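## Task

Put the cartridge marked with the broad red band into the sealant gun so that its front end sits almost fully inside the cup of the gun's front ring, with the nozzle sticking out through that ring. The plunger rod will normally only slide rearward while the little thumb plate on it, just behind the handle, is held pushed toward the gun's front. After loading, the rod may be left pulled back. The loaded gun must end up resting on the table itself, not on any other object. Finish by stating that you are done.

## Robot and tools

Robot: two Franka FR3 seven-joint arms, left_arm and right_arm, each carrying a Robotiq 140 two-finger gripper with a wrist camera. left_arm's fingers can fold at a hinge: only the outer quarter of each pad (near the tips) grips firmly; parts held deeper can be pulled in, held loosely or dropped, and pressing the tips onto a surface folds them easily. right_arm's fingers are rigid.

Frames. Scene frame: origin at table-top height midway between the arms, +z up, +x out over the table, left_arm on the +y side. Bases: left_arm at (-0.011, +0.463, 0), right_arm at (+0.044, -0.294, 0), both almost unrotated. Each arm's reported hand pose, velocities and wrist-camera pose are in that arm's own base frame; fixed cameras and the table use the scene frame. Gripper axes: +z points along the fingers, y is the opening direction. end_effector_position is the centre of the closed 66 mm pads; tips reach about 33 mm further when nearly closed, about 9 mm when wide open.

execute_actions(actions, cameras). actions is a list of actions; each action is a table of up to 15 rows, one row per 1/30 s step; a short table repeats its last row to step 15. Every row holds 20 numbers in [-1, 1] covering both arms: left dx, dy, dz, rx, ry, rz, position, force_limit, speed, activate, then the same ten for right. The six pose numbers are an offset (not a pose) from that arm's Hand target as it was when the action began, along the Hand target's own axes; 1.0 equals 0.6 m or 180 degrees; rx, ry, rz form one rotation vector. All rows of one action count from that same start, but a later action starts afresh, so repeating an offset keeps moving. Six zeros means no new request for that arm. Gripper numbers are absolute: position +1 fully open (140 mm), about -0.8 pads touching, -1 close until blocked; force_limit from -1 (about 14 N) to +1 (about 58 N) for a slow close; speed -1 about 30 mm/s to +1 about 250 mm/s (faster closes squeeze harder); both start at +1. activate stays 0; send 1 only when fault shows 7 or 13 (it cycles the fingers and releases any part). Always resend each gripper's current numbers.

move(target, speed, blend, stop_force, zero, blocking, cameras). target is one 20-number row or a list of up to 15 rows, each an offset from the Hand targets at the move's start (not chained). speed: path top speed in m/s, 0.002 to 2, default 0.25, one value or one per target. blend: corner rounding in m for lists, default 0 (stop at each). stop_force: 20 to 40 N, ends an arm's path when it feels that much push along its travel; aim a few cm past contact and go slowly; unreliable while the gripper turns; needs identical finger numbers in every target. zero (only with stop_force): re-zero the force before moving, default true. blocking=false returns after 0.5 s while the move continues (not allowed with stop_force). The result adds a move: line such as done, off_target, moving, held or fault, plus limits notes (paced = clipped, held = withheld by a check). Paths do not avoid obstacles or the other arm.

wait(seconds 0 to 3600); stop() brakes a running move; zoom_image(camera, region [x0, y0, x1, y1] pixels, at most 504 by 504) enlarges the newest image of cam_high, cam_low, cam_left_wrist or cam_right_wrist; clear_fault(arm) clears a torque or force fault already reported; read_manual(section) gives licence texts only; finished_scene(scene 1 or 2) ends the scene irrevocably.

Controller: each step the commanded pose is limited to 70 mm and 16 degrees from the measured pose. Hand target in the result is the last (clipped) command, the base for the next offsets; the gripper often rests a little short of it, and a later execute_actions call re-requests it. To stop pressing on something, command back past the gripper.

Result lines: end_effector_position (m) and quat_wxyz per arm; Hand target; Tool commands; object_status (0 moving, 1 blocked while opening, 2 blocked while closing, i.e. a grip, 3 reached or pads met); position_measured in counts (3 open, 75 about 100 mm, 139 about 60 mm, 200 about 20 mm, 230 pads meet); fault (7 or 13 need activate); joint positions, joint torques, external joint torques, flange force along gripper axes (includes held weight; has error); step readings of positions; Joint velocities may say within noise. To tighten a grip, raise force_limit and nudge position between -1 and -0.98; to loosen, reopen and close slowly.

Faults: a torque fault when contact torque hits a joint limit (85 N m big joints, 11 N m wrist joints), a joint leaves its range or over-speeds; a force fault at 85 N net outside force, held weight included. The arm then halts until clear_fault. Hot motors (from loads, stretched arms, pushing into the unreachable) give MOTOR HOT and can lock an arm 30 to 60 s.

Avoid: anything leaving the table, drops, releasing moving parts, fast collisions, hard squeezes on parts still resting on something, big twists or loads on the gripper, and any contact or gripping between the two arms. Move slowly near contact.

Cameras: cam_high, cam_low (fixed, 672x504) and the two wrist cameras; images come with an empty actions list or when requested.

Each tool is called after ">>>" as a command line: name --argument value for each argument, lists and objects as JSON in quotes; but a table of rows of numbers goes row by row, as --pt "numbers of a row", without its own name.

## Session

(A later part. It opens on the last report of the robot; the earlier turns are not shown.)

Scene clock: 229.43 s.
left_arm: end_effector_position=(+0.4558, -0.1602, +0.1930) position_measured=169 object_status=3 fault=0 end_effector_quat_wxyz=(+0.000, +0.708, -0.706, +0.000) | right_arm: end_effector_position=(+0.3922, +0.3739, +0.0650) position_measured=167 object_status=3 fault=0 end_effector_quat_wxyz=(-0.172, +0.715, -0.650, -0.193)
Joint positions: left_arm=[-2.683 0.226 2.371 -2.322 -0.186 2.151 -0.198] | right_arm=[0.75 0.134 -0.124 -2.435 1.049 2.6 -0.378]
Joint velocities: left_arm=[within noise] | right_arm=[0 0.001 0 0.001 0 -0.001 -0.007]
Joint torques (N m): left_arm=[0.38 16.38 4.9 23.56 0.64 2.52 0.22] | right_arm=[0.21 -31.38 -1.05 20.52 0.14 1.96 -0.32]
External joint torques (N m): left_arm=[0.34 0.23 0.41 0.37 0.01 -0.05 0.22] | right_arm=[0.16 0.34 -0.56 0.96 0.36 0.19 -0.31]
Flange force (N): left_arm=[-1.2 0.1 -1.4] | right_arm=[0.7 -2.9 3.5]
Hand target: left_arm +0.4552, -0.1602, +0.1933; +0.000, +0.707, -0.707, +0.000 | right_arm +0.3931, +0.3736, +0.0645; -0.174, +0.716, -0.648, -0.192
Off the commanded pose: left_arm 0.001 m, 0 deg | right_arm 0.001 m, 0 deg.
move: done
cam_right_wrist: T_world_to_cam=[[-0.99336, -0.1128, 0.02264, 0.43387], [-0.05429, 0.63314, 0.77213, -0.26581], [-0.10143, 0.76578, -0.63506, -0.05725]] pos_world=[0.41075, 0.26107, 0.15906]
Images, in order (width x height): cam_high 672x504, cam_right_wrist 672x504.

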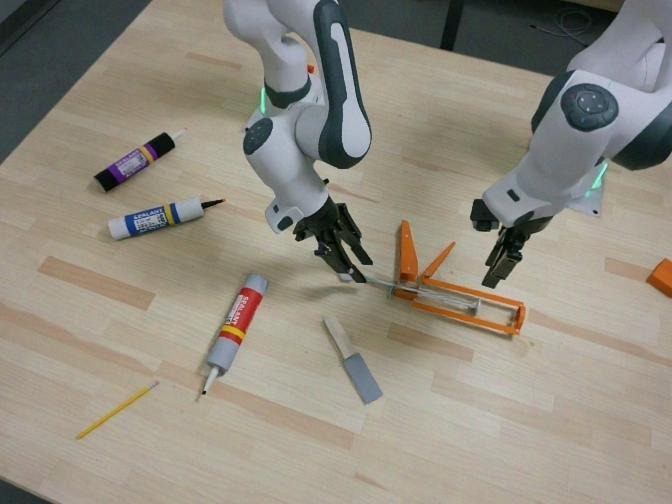

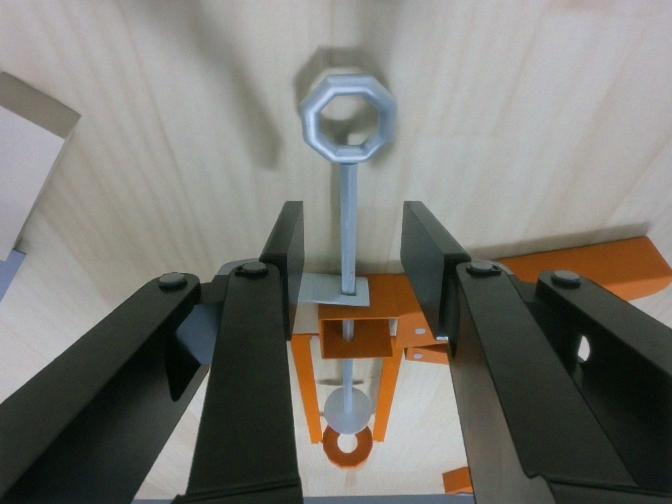

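>>> move --pt "0 0 0 0 0 0 -0.32 0 0 0 0.0167 0 0.0155 0 0 0 -0.3 0 0 0" --pt "0 0 0 0 0 0 -0.32 0 0 0 0.0167 0 0.0155 0 0 0 -1 0 -1 0" --speed 0.05 --cameras '["cam_right_wrist","cam_high"]'

>>> zoom_image --camera "cam_high" --region '[300, 200, 480, 340]'

Scene clock: 243.27 s.
left_arm: end_effector_position=(+0.4558, -0.1602, +0.1930) position_measured=169 object_status=3 fault=0 end_effector_quat_wxyz=(+0.000, +0.708, -0.706, +0.000) | right_arm: end_effector_position=(+0.3928, +0.3699, +0.0521) position_measured=224 object_status=0 fault=0 end_effector_quat_wxyz=(-0.173, +0.715, -0.649, -0.193)
Joint positions: left_arm=[-2.683 0.226 2.371 -2.322 -0.186 2.151 -0.198] | right_arm=[0.745 0.163 -0.122 -2.433 1.093 2.609 -0.431]
Joint torques (N m): left_arm=[0.35 16.4 4.89 23.53 0.65 2.52 0.21] | right_arm=[0.54 -31.52 -1.2 20 0.12 1.8 -0.28]
External joint torques (N m): left_arm=[0.31 0.24 0.39 0.28 0.02 -0.06 0.21] | right_arm=[0.39 0.83 -0.7 0.79 0.37 0.09 -0.26]
Flange force (N): left_arm=[-1.2 0.3 -1.3] | right_arm=[0.9 -3.3 4.5]
Hand target: left_arm +0.4552, -0.1602, +0.1933; +0.000, +0.707, -0.707, +0.000 | right_arm +0.3935, +0.3696, +0.0515; -0.174, +0.716, -0.648, -0.192
Off the commanded pose: left_arm 0.001 m, 0 deg | right_arm 0.001 m, 0 deg.
move: done
cam_right_wrist: T_world_to_cam=[[-0.99324, -0.11421, 0.02088, 0.43497], [-0.0565, 0.63258, 0.77243, -0.25212], [-0.10143, 0.76603, -0.63475, -0.0624]] pos_world=[0.41145, 0.25697, 0.14606]
Images, in order (width x height): cam_high 672x504, cam_right_wrist 672x504.

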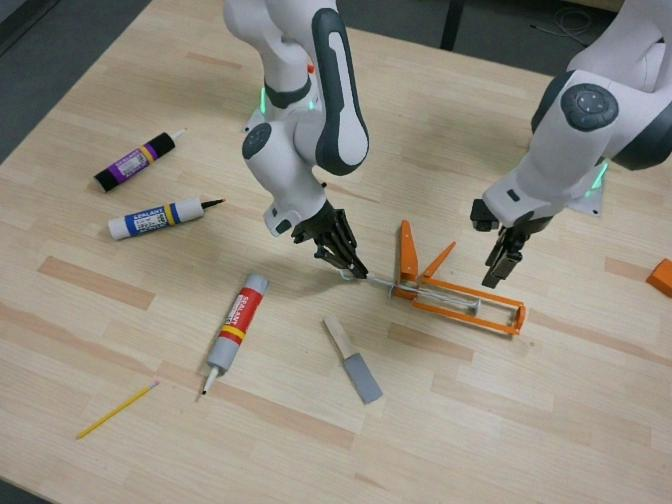

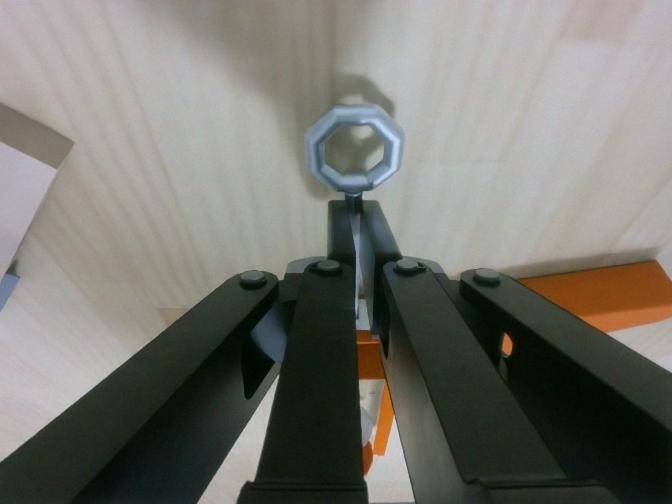

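Scaled by 2.800.

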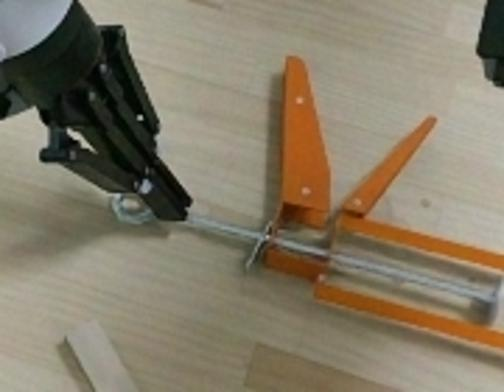

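>>> move --pt "0.3222 0.0012 0.1555 0 0.0833 0 -0.32 0 0 0 0 0 0 0 0 0 -1 0 -1 0" --pt "0.3222 0.0012 0.2 0 0.0833 0 -0.32 0 0 0 0 0 0 0 0 0 -1 0 -1 0" --speed 0.1 --cameras '["cam_left_wrist","cam_right_wrist","cam_high"]'

>>> zoom_image --camera "cam_high" --region '[320, 200, 480, 340]'

Scene clock: 249.87 s.
left_arm: end_effector_position=(+0.4538, -0.3527, +0.0734) position_measured=169 object_status=3 fault=0 end_effector_quat_wxyz=(+0.092, +0.700, -0.703, +0.091) | right_arm: end_effector_position=(+0.3928, +0.3699, +0.0521) position_measured=224 object_status=2 fault=0 end_effector_quat_wxyz=(-0.173, +0.715, -0.649, -0.193)
Joint positions: left_arm=[-2.864 -0.3 2.284 -2.292 0.004 2.627 -0.542] | right_arm=[0.745 0.163 -0.122 -2.433 1.093 2.609 -0.431]
Joint velocities: left_arm=[0 0 0.001 0.001 0.001 0 -0.005] | right_arm=[within noise]
Joint torques (N m): left_arm=[0.66 26.35 -7.14 21.3 1.03 3.18 -0.07] | right_arm=[0.58 -31.51 -1.18 19.99 0.11 1.82 -0.27]
External joint torques (N m): left_arm=[0.7 -0.42 -0.35 1.26 0.34 0.32 -0.08] | right_arm=[0.61 0.74 -0.51 0.88 0.35 0.1 -0.26]
Flange force (N): left_arm=[1.2 -3.7 0.6] | right_arm=[0.4 -3.1 4.6]
Hand target: left_arm +0.4543, -0.3534, +0.0732; +0.092, +0.701, -0.701, +0.092 | right_arm +0.3935, +0.3696, +0.0515; -0.174, +0.716, -0.648, -0.192
Off the commanded pose: left_arm 0.001 m, 0 deg | right_arm 0.001 m, 0 deg.
joint sent to its limit (left arm) — joint 1 (waist), lower limit. The joint targets still meet the commanded pose.
move: done
cam_left_wrist: T_world_to_cam=[[-0.99999, 0.00311, 0.00202, 0.46553], [0.00331, 0.99439, 0.10573, 0.34238], [-0.00168, 0.10573, -0.99439, 0.25388]] pos_world=[0.46482, -0.36875, 0.21532]
cam_right_wrist: T_world_to_cam=[[-0.99324, -0.11421, 0.02088, 0.43497], [-0.0565, 0.63258, 0.77243, -0.25212], [-0.10143, 0.76603, -0.63475, -0.0624]] pos_world=[0.41145, 0.25697, 0.14606]
Images, in order (width x height): cam_high 672x504, cam_left_wrist 672x504, cam_right_wrist 672x504.

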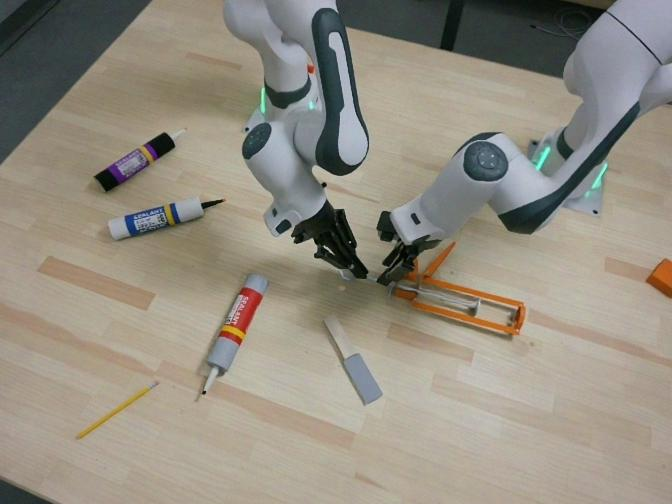

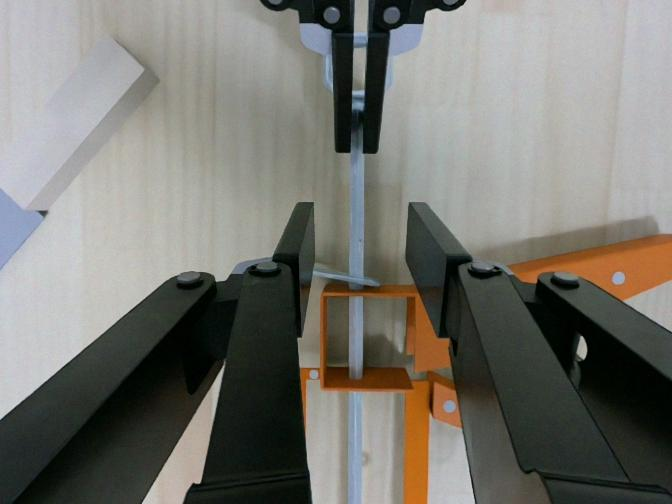

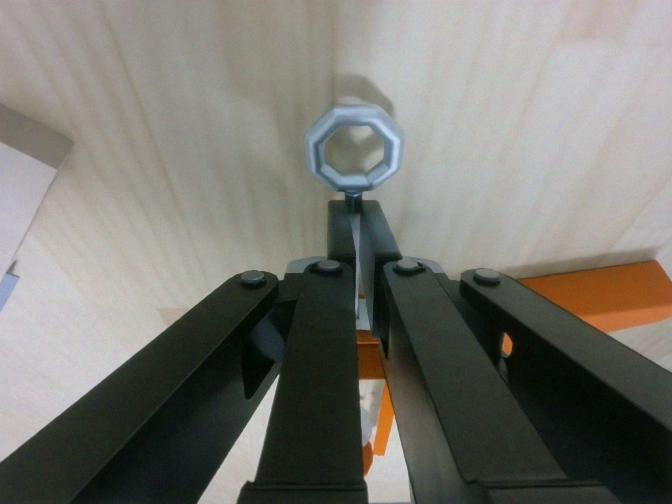

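Scaled by 3.150.

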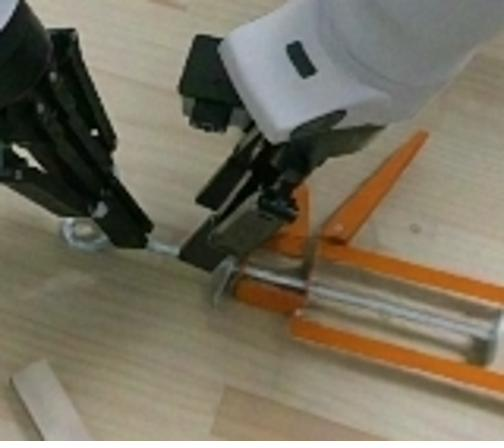

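>>> move --target '[-0.01,0,0.0375,0,0,0,-0.32,0,0,0,0,0,0,0,0,0,-1,0,-1,0]' --speed 0.05 --cameras '["cam_left_wrist","cam_high"]'

>>> zoom_image --camera "cam_high" --region '[340, 230, 440, 320]'

>>> zoom_image --camera "cam_left_wrist" --region '[260, 180, 460, 380]'

Scene clock: 258.47 s.
left_arm: end_effector_position=(+0.4540, -0.3529, +0.0504) position_measured=169 object_status=3 fault=0 end_effector_quat_wxyz=(+0.092, +0.700, -0.703, +0.092) | right_arm: end_effector_position=(+0.3928, +0.3699, +0.0521) position_measured=224 object_status=2 fault=0 end_effector_quat_wxyz=(-0.173, +0.715, -0.649, -0.193)
Joint positions: left_arm=[-2.864 -0.373 2.295 -2.295 0.111 2.677 -0.607] | right_arm=[0.745 0.163 -0.122 -2.433 1.093 2.609 -0.431]
Joint velocities: left_arm=[-0.001 0 0 0 0.001 0 -0.006] | right_arm=[within noise]
Joint torques (N m): left_arm=[0.69 27.74 -8.54 20.03 1.03 3.23 -0.14] | right_arm=[0.63 -31.57 -1.19 19.98 0.11 1.82 -0.26]
External joint torques (N m): left_arm=[0.69 -0.56 -0.2 0.84 0.33 0.3 -0.15] | right_arm=[0.61 0.67 -0.56 0.88 0.35 0.11 -0.24]
Flange force (N): left_arm=[0.4 -2.7 0.9] | right_arm=[0.3 -3.0 4.3]
Hand target: left_arm +0.4543, -0.3534, +0.0499; +0.092, +0.701, -0.701, +0.092 | right_arm +0.3935, +0.3696, +0.0515; -0.174, +0.716, -0.648, -0.192
Off the commanded pose: left_arm 0.001 m, 0 deg | right_arm 0.001 m, 0 deg.
joint sent to its limit (left arm) — joint 1 (waist), lower limit. The joint targets still meet the commanded pose.
move: done
cam_left_wrist: T_world_to_cam=[[-0.99999, 0.00345, 0.00165, 0.46587], [0.00361, 0.99443, 0.10533, 0.34495], [-0.00128, 0.10534, -0.99443, 0.23081]] pos_world=[0.46492, -0.36895, 0.19242]
Images, in order (width x height): cam_high 672x504, cam_left_wrist 672x504.

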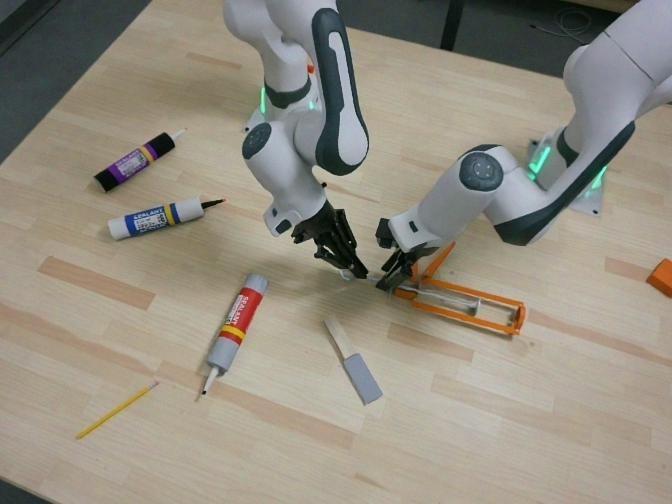

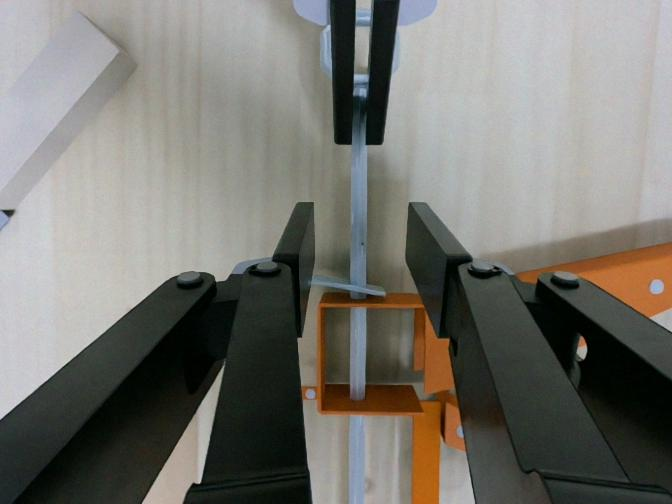

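Scaled by 5.040.

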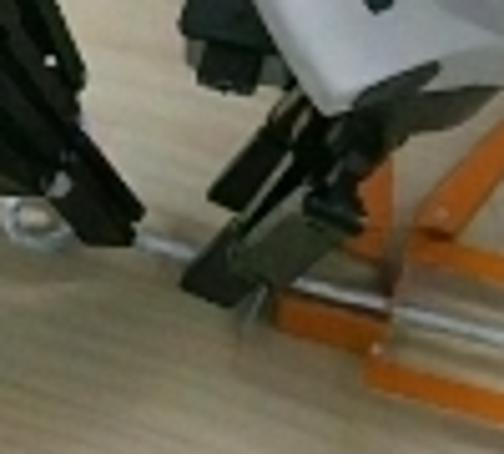

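Scaled by 2.520.

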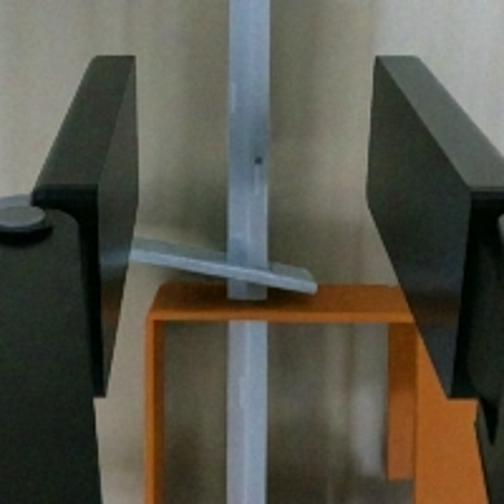

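>>> move --target '[-0.0193,0,-0.0052,0,0,0,-0.32,0,0,0,0,0,0,0,0,0,-1,0,-1,0]' --speed 0.03 --cameras '["cam_left_wrist","cam_high"]'

>>> zoom_image --camera "cam_left_wrist" --region '[260, 180, 460, 380]'

Scene clock: 263.20 s.
left_arm: end_effector_position=(+0.4524, -0.3445, +0.0496) position_measured=169 object_status=3 fault=0 end_effector_quat_wxyz=(+0.094, +0.701, -0.701, +0.091) | right_arm: end_effector_position=(+0.3924, +0.3709, +0.0524) position_measured=224 object_status=2 fault=0 end_effector_quat_wxyz=(-0.173, +0.716, -0.649, -0.193)
Joint positions: left_arm=[-2.823 -0.368 2.269 -2.315 0.106 2.682 -0.594] | right_arm=[0.745 0.163 -0.12 -2.432 1.093 2.609 -0.431]
Joint velocities: left_arm=[0 0 0.001 -0.001 0.002 -0.001 0.005] | right_arm=[within noise]
Joint torques (N m): left_arm=[2.69 28.04 -7.39 19.02 0.85 2.91 0.14] | right_arm=[-0.43 -31.84 -2.15 19.68 -0.05 1.97 -0.26]
External joint torques (N m): left_arm=[2.83 0.76 1.06 0.11 0.15 0.02 0.13] | right_arm=[-0.41 0.57 -1.49 0.49 0.19 0.24 -0.24]
Flange force (N): left_arm=[-6.7 2.6 -7.3] | right_arm=[1.9 -3.1 2.0]
Hand target: left_arm +0.4543, -0.3414, +0.0499; +0.092, +0.701, -0.701, +0.092 | right_arm +0.3935, +0.3696, +0.0515; -0.174, +0.716, -0.648, -0.192
Off the commanded pose: left_arm 0.004 m, 0 deg | right_arm 0.002 m, 0 deg.
move: off_target (left_arm)
cam_left_wrist: T_world_to_cam=[[-0.99999, 0.00013, 0.00483, 0.46303], [0.00062, 0.99468, 0.10299, 0.33821], [-0.00479, 0.10299, -0.99467, 0.22991]] pos_world=[0.46392, -0.36015, 0.19161]
Images, in order (width x height): cam_high 672x504, cam_left_wrist 672x504.

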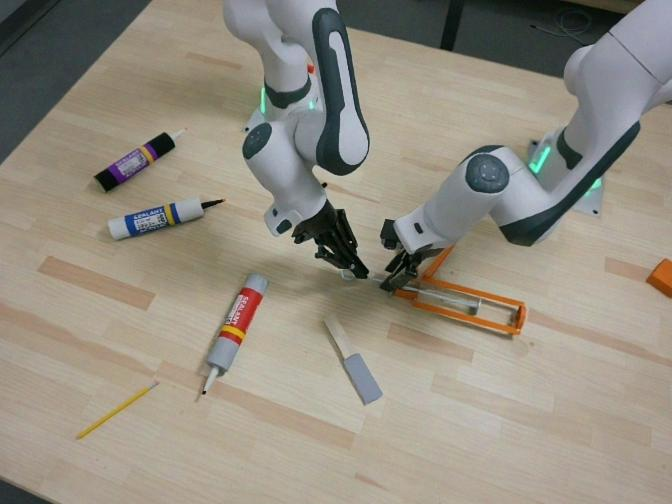

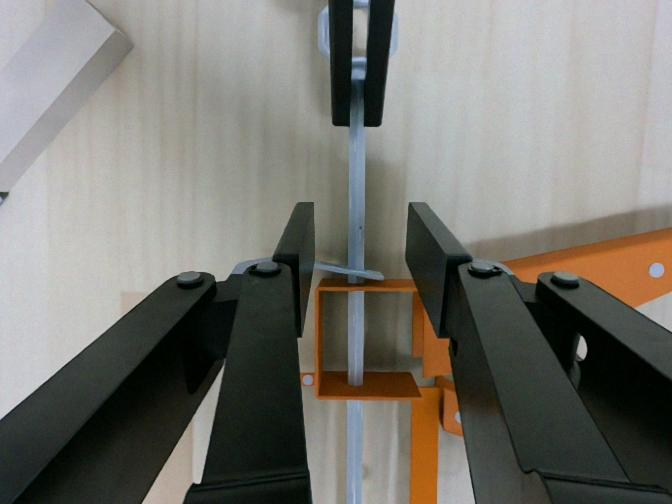

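Scaled by 2.520.

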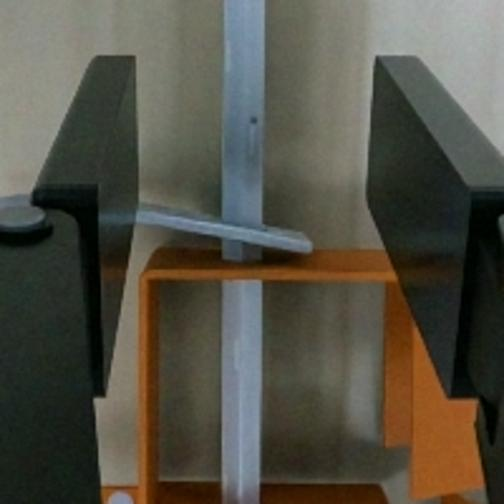

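>>> move --target '[-0.0097,0,-0.0026,0,0,0,-0.32,0,0,0,0.0087,0,-0.005,0,0,0,-1,0,-1,0]' --speed 0.03 --cameras '["cam_left_wrist","cam_high"]'

>>> zoom_image --camera "cam_left_wrist" --region '[260, 180, 460, 380]'

Scene clock: 272.37 s.
left_arm: end_effector_position=(+0.4511, -0.3435, +0.0512) position_measured=169 object_status=3 fault=0 end_effector_quat_wxyz=(+0.095, +0.697, -0.704, +0.094) | right_arm: end_effector_position=(+0.3910, +0.3706, +0.0530) position_measured=224 object_status=2 fault=0 end_effector_quat_wxyz=(-0.173, +0.717, -0.646, -0.195)
Joint positions: left_arm=[-2.8 -0.364 2.248 -2.324 0.104 2.686 -0.581] | right_arm=[0.742 0.16 -0.12 -2.434 1.093 2.604 -0.439]
Joint velocities: left_arm=[0.003 0 -0.001 -0.001 0.001 0.001 0.006] | right_arm=[-0.001 -0.001 -0.002 -0.001 0.002 -0.002 -0.005]
Joint torques (N m): left_arm=[5.61 27.74 -4.88 18.21 1.05 2.38 0.16] | right_arm=[-2.59 -32.28 -4.59 16.95 -0.62 2.16 -0.28]
External joint torques (N m): left_arm=[5.6 1.13 3.48 -0.7 0.35 -0.52 0.16] | right_arm=[-2.65 -0.02 -4.02 -2.28 -0.38 0.45 -0.26]
Flange force (N): left_arm=[-13.0 3.7 -10.6] | right_arm=[6.9 2.1 -7.7]
Hand target: left_arm +0.4543, -0.3354, +0.0499; +0.092, +0.701, -0.701, +0.092 | right_arm +0.3941, +0.3636, +0.0515; -0.174, +0.716, -0.648, -0.192
Off the commanded pose: left_arm 0.009 m, 1 deg | right_arm 0.008 m, 0 deg.
move: off_target (left_arm, right_arm)
cam_left_wrist: T_world_to_cam=[[-0.99996, 0.00897, 0.00073, 0.46498], [0.009, 0.99509, 0.09851, 0.33362], [0.00015, 0.09851, -0.99514, 0.22753]] pos_world=[0.46192, -0.35857, 0.19322]
Images, in order (width x height): cam_high 672x504, cam_left_wrist 672x504.

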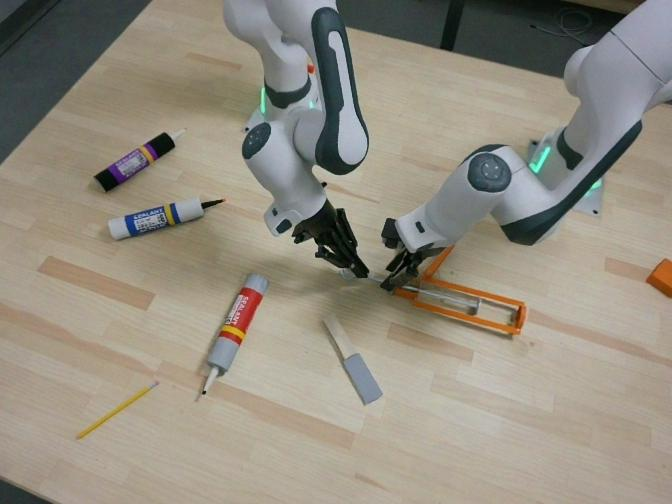

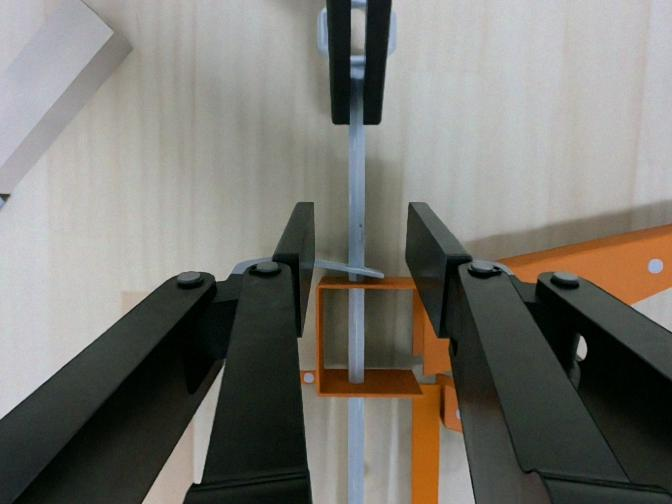

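Scaled by 2.520.

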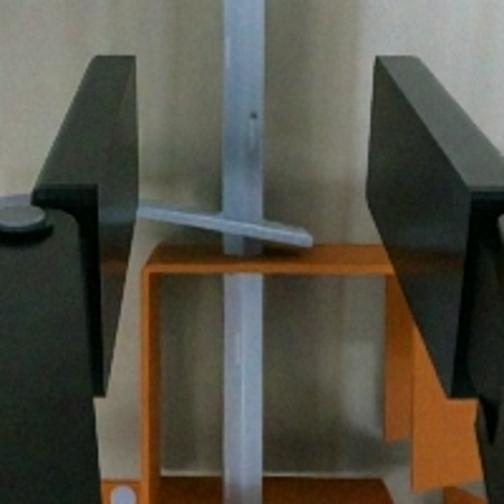

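>>> move --target '[-0.016,0,-0.0043,0,0,0,-0.32,0,0,0,0.0087,0,-0.005,0,0,0,-1,0,-1,0]' --speed 0.03 --cameras '["cam_left_wrist","cam_high"]'

>>> zoom_image --camera "cam_left_wrist" --region '[260, 180, 460, 380]'

Scene clock: 276.33 s.
left_arm: end_effector_position=(+0.4512, -0.3339, +0.0514) position_measured=169 object_status=3 fault=0 end_effector_quat_wxyz=(+0.095, +0.697, -0.704, +0.094) | right_arm: end_effector_position=(+0.3923, +0.3633, +0.0522) position_measured=224 object_status=2 fault=0 end_effector_quat_wxyz=(-0.173, +0.716, -0.648, -0.195)
Joint positions: left_arm=[-2.758 -0.356 2.224 -2.341 0.099 2.688 -0.561] | right_arm=[0.735 0.155 -0.127 -2.443 1.093 2.6 -0.449]
Joint velocities: left_arm=[0.002 0.001 0 0 0.001 0.001 0.007] | right_arm=[within noise]
Joint torques (N m): left_arm=[5.63 26.82 -4.66 18.17 1.09 2.33 0.13] | right_arm=[-2.05 -32.51 -4.07 17.43 -0.84 1.99 -0.23]
External joint torques (N m): left_arm=[5.76 1 3.79 -0.73 0.37 -0.57 0.13] | right_arm=[-2.04 -0.52 -3.43 -1.71 -0.62 0.3 -0.22]
Flange force (N): left_arm=[-13.1 3.3 -10.1] | right_arm=[4.9 1.8 -8.7]
Hand target: left_arm +0.4543, -0.3255, +0.0499; +0.092, +0.701, -0.701, +0.092 | right_arm +0.3947, +0.3576, +0.0514; -0.174, +0.716, -0.648, -0.192
Off the commanded pose: left_arm 0.009 m, 1 deg | right_arm 0.006 m, 0 deg.
move: off_target (left_arm, right_arm)
cam_left_wrist: T_world_to_cam=[[-0.99996, 0.0089, 0.00042, 0.46493], [0.0089, 0.99513, 0.09811, 0.32408], [0.00045, 0.09811, -0.99518, 0.22661]] pos_world=[0.46192, -0.34887, 0.19352]
Images, in order (width x height): cam_high 672x504, cam_left_wrist 672x504.

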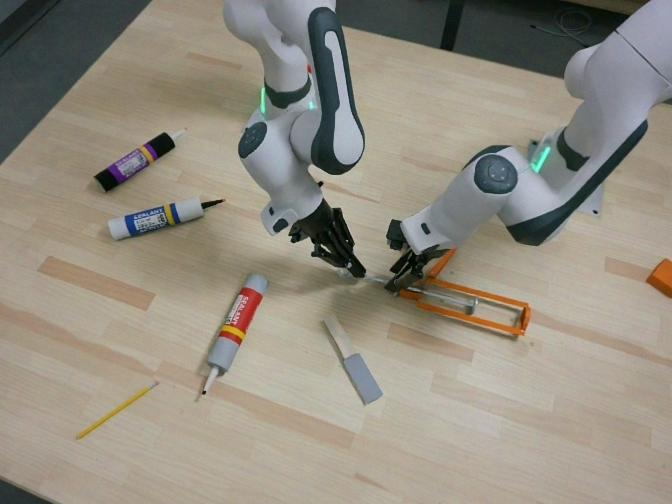

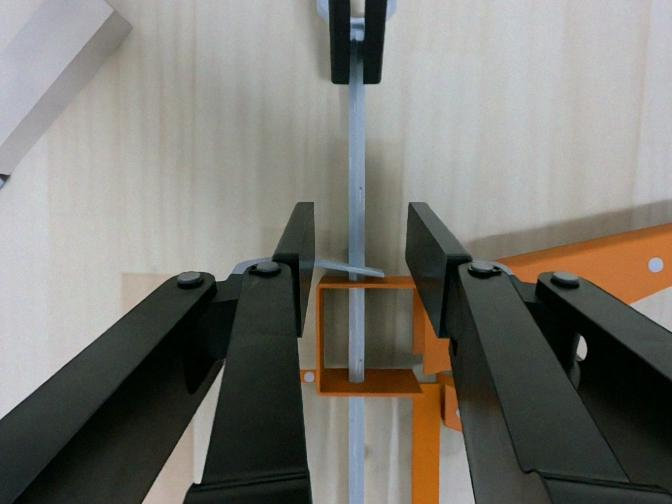

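Scaled by 2.520.

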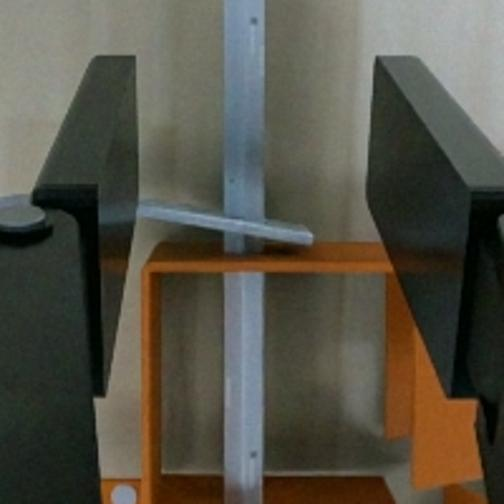

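>>> move --target '[0,0,0,0,0,0,-0.32,0,0,0,0.0722,0,-0.0417,0,0,0,-1,0,-1,0]' --speed 0.04 --cameras '["cam_left_wrist","cam_high"]'

Scene clock: 282.77 s.
left_arm: end_effector_position=(+0.4517, -0.3354, +0.0525) position_measured=169 object_status=3 fault=0 end_effector_quat_wxyz=(+0.094, +0.696, -0.706, +0.096) | right_arm: end_effector_position=(+0.3965, +0.3153, +0.0524) position_measured=224 object_status=2 fault=0 end_effector_quat_wxyz=(-0.173, +0.716, -0.647, -0.196)
Joint positions: left_arm=[-2.758 -0.355 2.221 -2.341 0.099 2.691 -0.559] | right_arm=[0.678 0.11 -0.175 -2.499 1.062 2.556 -0.518]
Joint velocities: left_arm=[within noise] | right_arm=[0 0 0 -0.002 0 0 -0.006]
Joint torques (N m): left_arm=[5.92 26.25 -3.17 17.78 1.13 1.92 0.07] | right_arm=[-2.95 -30.66 -5.01 17.05 -1.38 2.24 -0.25]
External joint torques (N m): left_arm=[5.84 0.56 5.08 -1.14 0.42 -0.98 0.06] | right_arm=[-2.95 -0.6 -4.45 -1.84 -1.24 0.63 -0.24]
Flange force (N): left_arm=[-12.2 0.1 -5.4] | right_arm=[6.1 2.1 -12.2]
Hand target: left_arm +0.4543, -0.3255, +0.0499; +0.092, +0.701, -0.701, +0.092 | right_arm +0.3997, +0.3078, +0.0515; -0.174, +0.716, -0.648, -0.192
Off the commanded pose: left_arm 0.011 m, 1 deg | right_arm 0.008 m, 0 deg.
move: off_target (right_arm)
cam_left_wrist: T_world_to_cam=[[-0.99991, 0.01248, -0.00369, 0.46687], [0.01207, 0.9953, 0.09612, 0.32425], [0.00487, 0.09606, -0.99536, 0.22512]] pos_world=[0.46182, -0.35018, 0.19463]
Images, in order (width x height): cam_high 672x504, cam_left_wrist 672x504.

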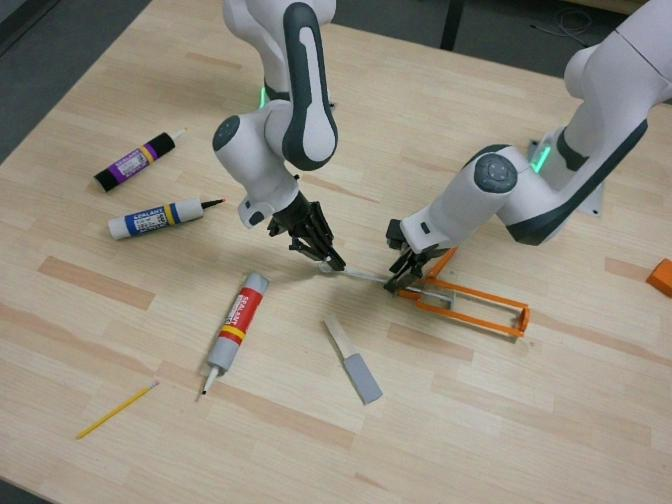

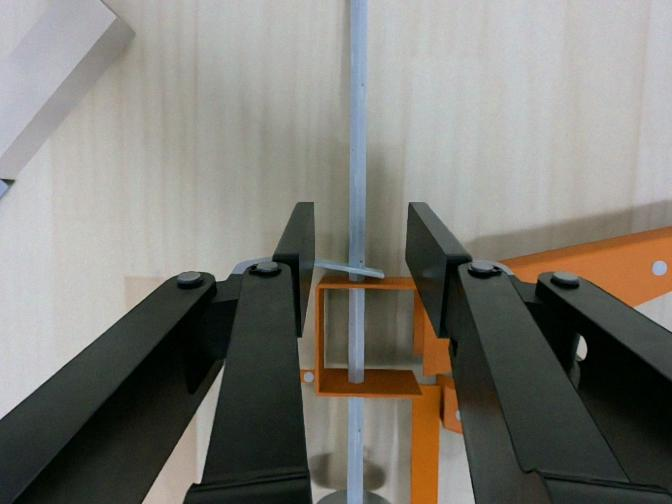

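>>> move --target '[0,0,0,0,0,0,-0.32,0,0,0,0.0649,0,-0.0375,0,0,0,-1,0,-1,0]' --speed 0.04 --cameras '["cam_left_wrist","cam_high"]'

>>> zoom_image --camera "cam_left_wrist" --region '[260, 240, 500, 480]'

Scene clock: 286.67 s.
left_arm: end_effector_position=(+0.4536, -0.3359, +0.0540) position_measured=169 object_status=3 fault=0 end_effector_quat_wxyz=(+0.093, +0.695, -0.706, +0.099) | right_arm: end_effector_position=(+0.4006, +0.2725, +0.0535) position_measured=224 object_status=2 fault=0 end_effector_quat_wxyz=(-0.173, +0.717, -0.646, -0.198)
Joint positions: left_arm=[-2.757 -0.354 2.221 -2.339 0.099 2.693 -0.558] | right_arm=[0.626 0.076 -0.226 -2.536 1.018 2.511 -0.575]
Joint velocities: left_arm=[within noise] | right_arm=[0 -0.001 0.001 0 0 -0.002 -0.007]
Joint torques (N m): left_arm=[5.68 25.59 -2.69 16.98 1.13 1.49 0.02] | right_arm=[-3.66 -28.15 -5.63 16.85 -1.52 2.71 -0.32]
External joint torques (N m): left_arm=[5.64 -0.11 5.59 -2.07 0.42 -1.44 0.01] | right_arm=[-3.71 0.37 -5.21 -1.9 -1.48 1.19 -0.3]
Flange force (N): left_arm=[-12.1 -0.6 -2.4] | right_arm=[8.4 1.5 -10.9]
Hand target: left_arm +0.4543, -0.3255, +0.0499; +0.092, +0.701, -0.701, +0.092 | right_arm +0.4042, +0.2631, +0.0515; -0.174, +0.716, -0.648, -0.192
Off the commanded pose: left_arm 0.011 m, 1 deg | right_arm 0.010 m, 1 deg.
move: off_target (right_arm)
cam_left_wrist: T_world_to_cam=[[-0.99988, 0.01234, -0.00894, 0.46905], [0.01144, 0.99545, 0.09457, 0.32493], [0.01007, 0.09446, -0.99548, 0.22379]] pos_world=[0.46303, -0.35038, 0.19624]
Images, in order (width x height): cam_high 672x504, cam_left_wrist 672x504.

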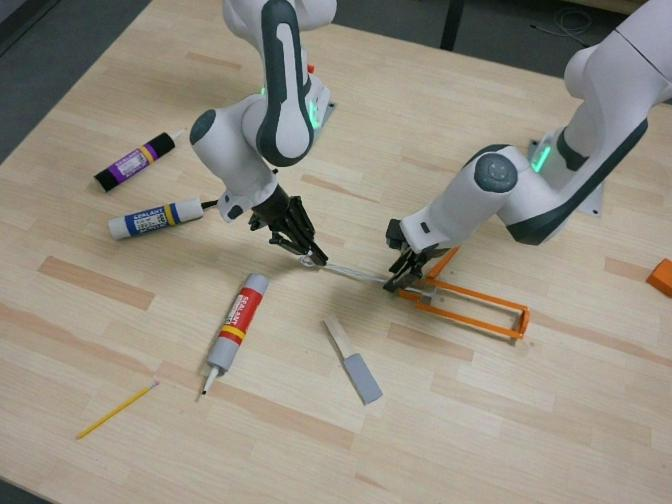

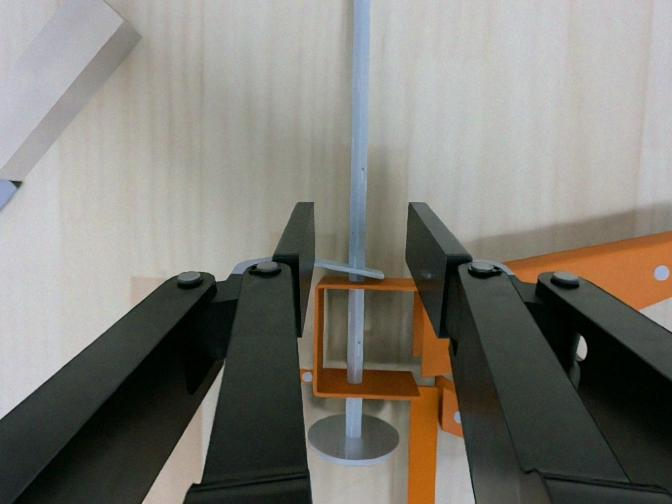

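Scaled by 2.100.

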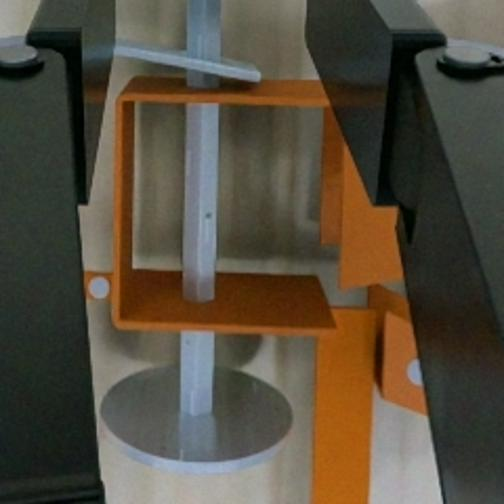

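>>> move --target '[0,0,0,0,0,0,-0.32,0,0,0,0.0317,0,-0.0183,0,0,0,-1,0,-1,0]' --speed 0.03 --cameras '["cam_left_wrist","cam_high"]'

>>> zoom_image --camera "cam_left_wrist" --region '[260, 240, 500, 480]'

Scene clock: 294.53 s.
left_arm: end_effector_position=(+0.4541, -0.3361, +0.0544) position_measured=169 object_status=3 fault=0 end_effector_quat_wxyz=(+0.093, +0.695, -0.706, +0.099) | right_arm: end_effector_position=(+0.4026, +0.2513, +0.0537) position_measured=224 object_status=2 fault=0 end_effector_quat_wxyz=(-0.173, +0.717, -0.646, -0.198)
Joint positions: left_arm=[-2.757 -0.353 2.22 -2.339 0.099 2.694 -0.558] | right_arm=[0.6 0.064 -0.253 -2.549 0.993 2.488 -0.601]
Joint velocities: left_arm=[within noise] | right_arm=[0 0 0 0 -0.001 -0.001 -0.006]
Joint torques (N m): left_arm=[5.55 25.46 -2.44 16.82 1.12 1.39 0] | right_arm=[-3.99 -27.34 -5.9 16.95 -1.61 2.93 -0.26]
External joint torques (N m): left_arm=[5.54 -0.12 5.82 -2.08 0.41 -1.51 -0.01] | right_arm=[-3.91 0.57 -5.38 -1.78 -1.61 1.41 -0.24]
Flange force (N): left_arm=[-11.5 -1.4 -1.4] | right_arm=[8.7 1.6 -10.9]
Hand target: left_arm +0.4543, -0.3255, +0.0499; +0.092, +0.701, -0.701, +0.092 | right_arm +0.4064, +0.2412, +0.0515; -0.174, +0.716, -0.648, -0.192
Off the commanded pose: left_arm 0.012 m, 1 deg | right_arm 0.011 m, 1 deg.
move: off_target (right_arm)
cam_left_wrist: T_world_to_cam=[[-0.99987, 0.01245, -0.01024, 0.46955], [0.01144, 0.9955, 0.09409, 0.3252], [0.01137, 0.09396, -0.99551, 0.22344]] pos_world=[0.46323, -0.35058, 0.19665]
Images, in order (width x height): cam_high 672x504, cam_left_wrist 672x504.

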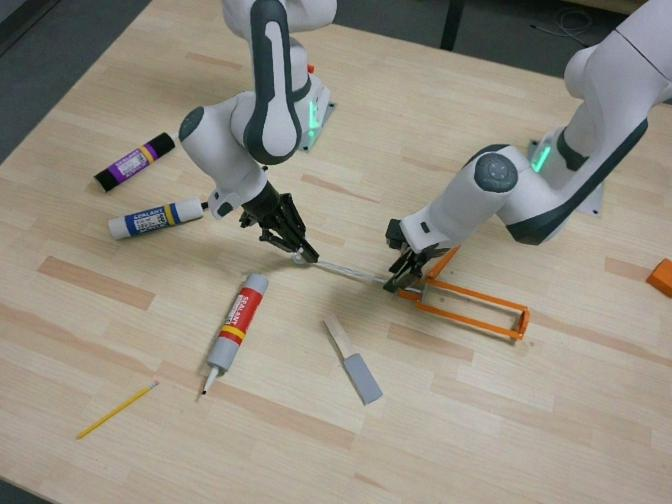

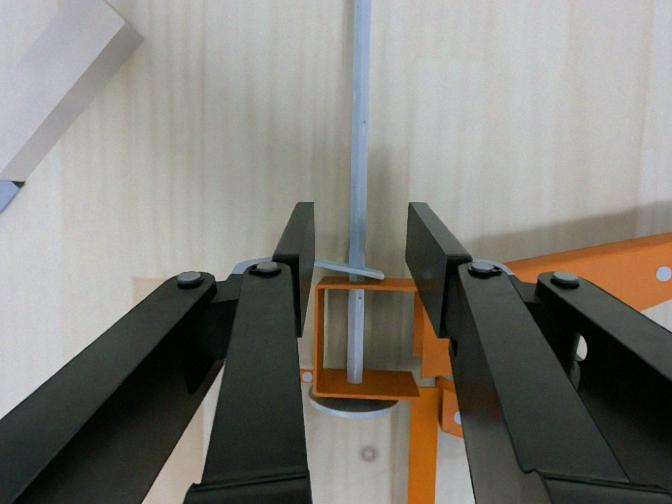

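Scaled by 2.100.

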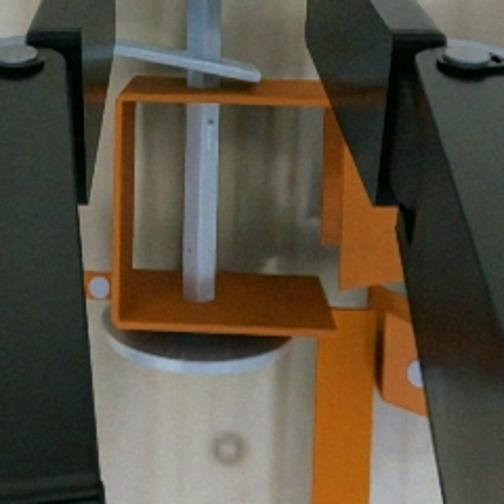

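>>> move --target '[0,0,0,0,0,0,-0.32,0,0,0,0.0108,0,-0.0063,0,0,0,-1,0,-1,0]' --speed 0.02 --cameras '["cam_left_wrist"]'

>>> zoom_image --camera "cam_left_wrist" --region '[260, 240, 500, 480]'

Scene clock: 297.83 s.
left_arm: end_effector_position=(+0.4545, -0.3362, +0.0547) position_measured=169 object_status=3 fault=0 end_effector_quat_wxyz=(+0.092, +0.695, -0.706, +0.100) | right_arm: end_effector_position=(+0.4029, +0.2449, +0.0539) position_measured=224 object_status=2 fault=0 end_effector_quat_wxyz=(-0.174, +0.717, -0.645, -0.199)
Joint positions: left_arm=[-2.757 -0.353 2.22 -2.339 0.099 2.694 -0.558] | right_arm=[0.593 0.06 -0.263 -2.552 0.984 2.479 -0.61]
Joint velocities: left_arm=[within noise] | right_arm=[0.001 0 -0.001 0 -0.001 -0.003 -0.005]
Joint torques (N m): left_arm=[5.52 25.29 -2.47 16.61 1.1 1.31 0.01] | right_arm=[-4.35 -26.93 -6.19 16.8 -1.64 3.13 -0.26]
External joint torques (N m): left_arm=[5.67 -0.37 5.93 -2.32 0.38 -1.6 0] | right_arm=[-4.43 0.72 -5.85 -1.85 -1.66 1.65 -0.25]
Flange force (N): left_arm=[-12.0 -1.3 -1.1] | right_arm=[9.8 1.7 -11.1]
Hand target: left_arm +0.4543, -0.3255, +0.0499; +0.092, +0.701, -0.701, +0.092 | right_arm +0.4071, +0.2338, +0.0515; -0.174, +0.716, -0.648, -0.192
Off the commanded pose: left_arm 0.012 m, 1 deg | right_arm 0.012 m, 1 deg.
move: off_target (right_arm)
cam_left_wrist: T_world_to_cam=[[-0.99986, 0.01222, -0.01107, 0.46993], [0.01113, 0.99555, 0.0936, 0.32543], [0.01217, 0.09346, -0.99555, 0.2232]] pos_world=[0.46353, -0.35058, 0.19695]

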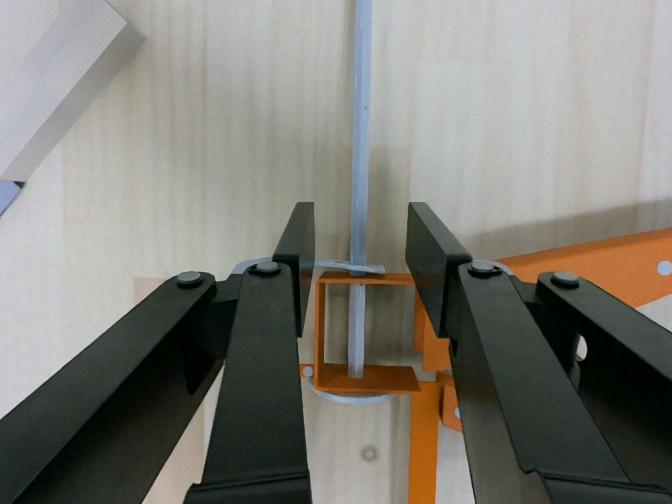

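Scaled by 2.100.

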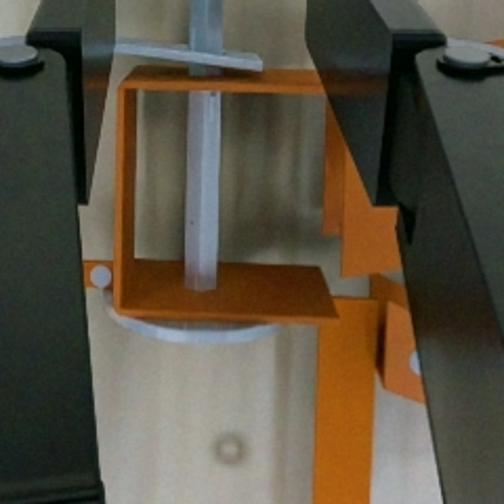

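>>> move --pt "0.0402 0 0.0106 0 0 0 -0.32 0 0 0 -0.013 0 0.0075 0 0 0 -1 0 -1 0" --pt "0.0402 0 0.0106 0 0 0 -0.32 0 0 0 -0.013 0 0.0075 0 0 0 -0.3 0 -1 0" --speed 0.04 --cameras '["cam_left_wrist","cam_right_wrist"]'

Scene clock: 304.37 s.
left_arm: end_effector_position=(+0.4545, -0.3503, +0.0502) position_measured=169 object_status=3 fault=0 end_effector_quat_wxyz=(+0.091, +0.699, -0.703, +0.093) | right_arm: end_effector_position=(+0.4063, +0.2425, +0.0524) position_measured=167 object_status=0 fault=0 end_effector_quat_wxyz=(-0.174, +0.718, -0.646, -0.192)
Joint positions: left_arm=[-2.855 -0.371 2.291 -2.301 0.112 2.681 -0.602] | right_arm=[0.593 0.063 -0.261 -2.553 0.985 2.496 -0.612]
Joint torques (N m): left_arm=[0.48 28.06 -8.34 20.26 0.72 2.8 -0.14] | right_arm=[0.47 -27.27 -1.03 19.23 0.31 1.73 0.09]
External joint torques (N m): left_arm=[0.36 0 -0.16 1.13 0.03 -0.13 -0.15] | right_arm=[0.43 0.59 -0.63 0.49 0.32 0.19 0.11]
Flange force (N): left_arm=[1.5 -3.0 -1.0] | right_arm=[0.5 -2.6 2.7]
Hand target: left_arm +0.4543, -0.3504, +0.0500; +0.092, +0.701, -0.701, +0.092 | right_arm +0.4062, +0.2427, +0.0515; -0.174, +0.716, -0.648, -0.192
Off the commanded pose: left_arm 0.000 m, 0 deg | right_arm 0.001 m, 0 deg.
move: done
cam_left_wrist: T_world_to_cam=[[-0.99999, 0.00498, -0.00162, 0.46705], [0.00479, 0.99443, 0.10527, 0.34186], [0.00213, 0.10526, -0.99444, 0.22873]] pos_world=[0.46492, -0.36636, 0.19223]
cam_right_wrist: T_world_to_cam=[[-0.99256, -0.12071, 0.01575, 0.43533], [-0.0645, 0.63124, 0.7729, -0.16753], [-0.10323, 0.76614, -0.63433, 0.03739]] pos_world=[0.42515, 0.12965, 0.14635]

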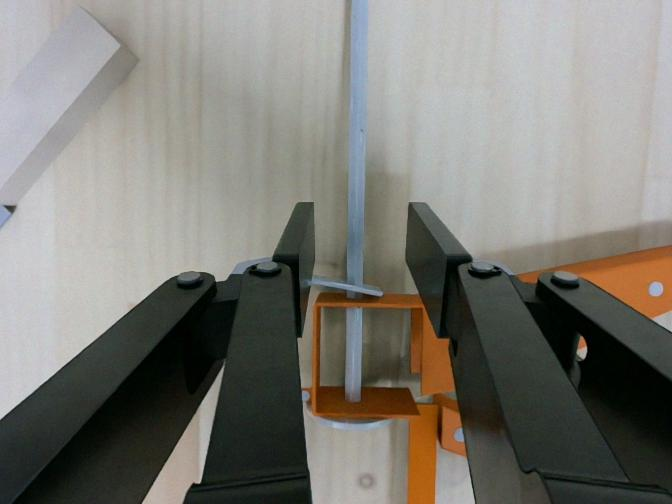

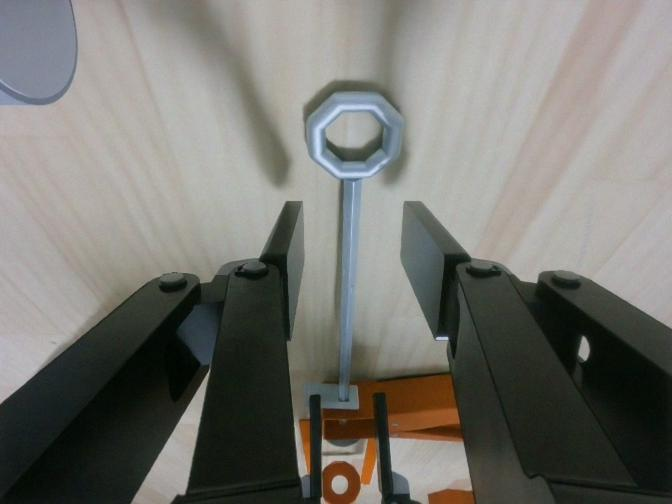

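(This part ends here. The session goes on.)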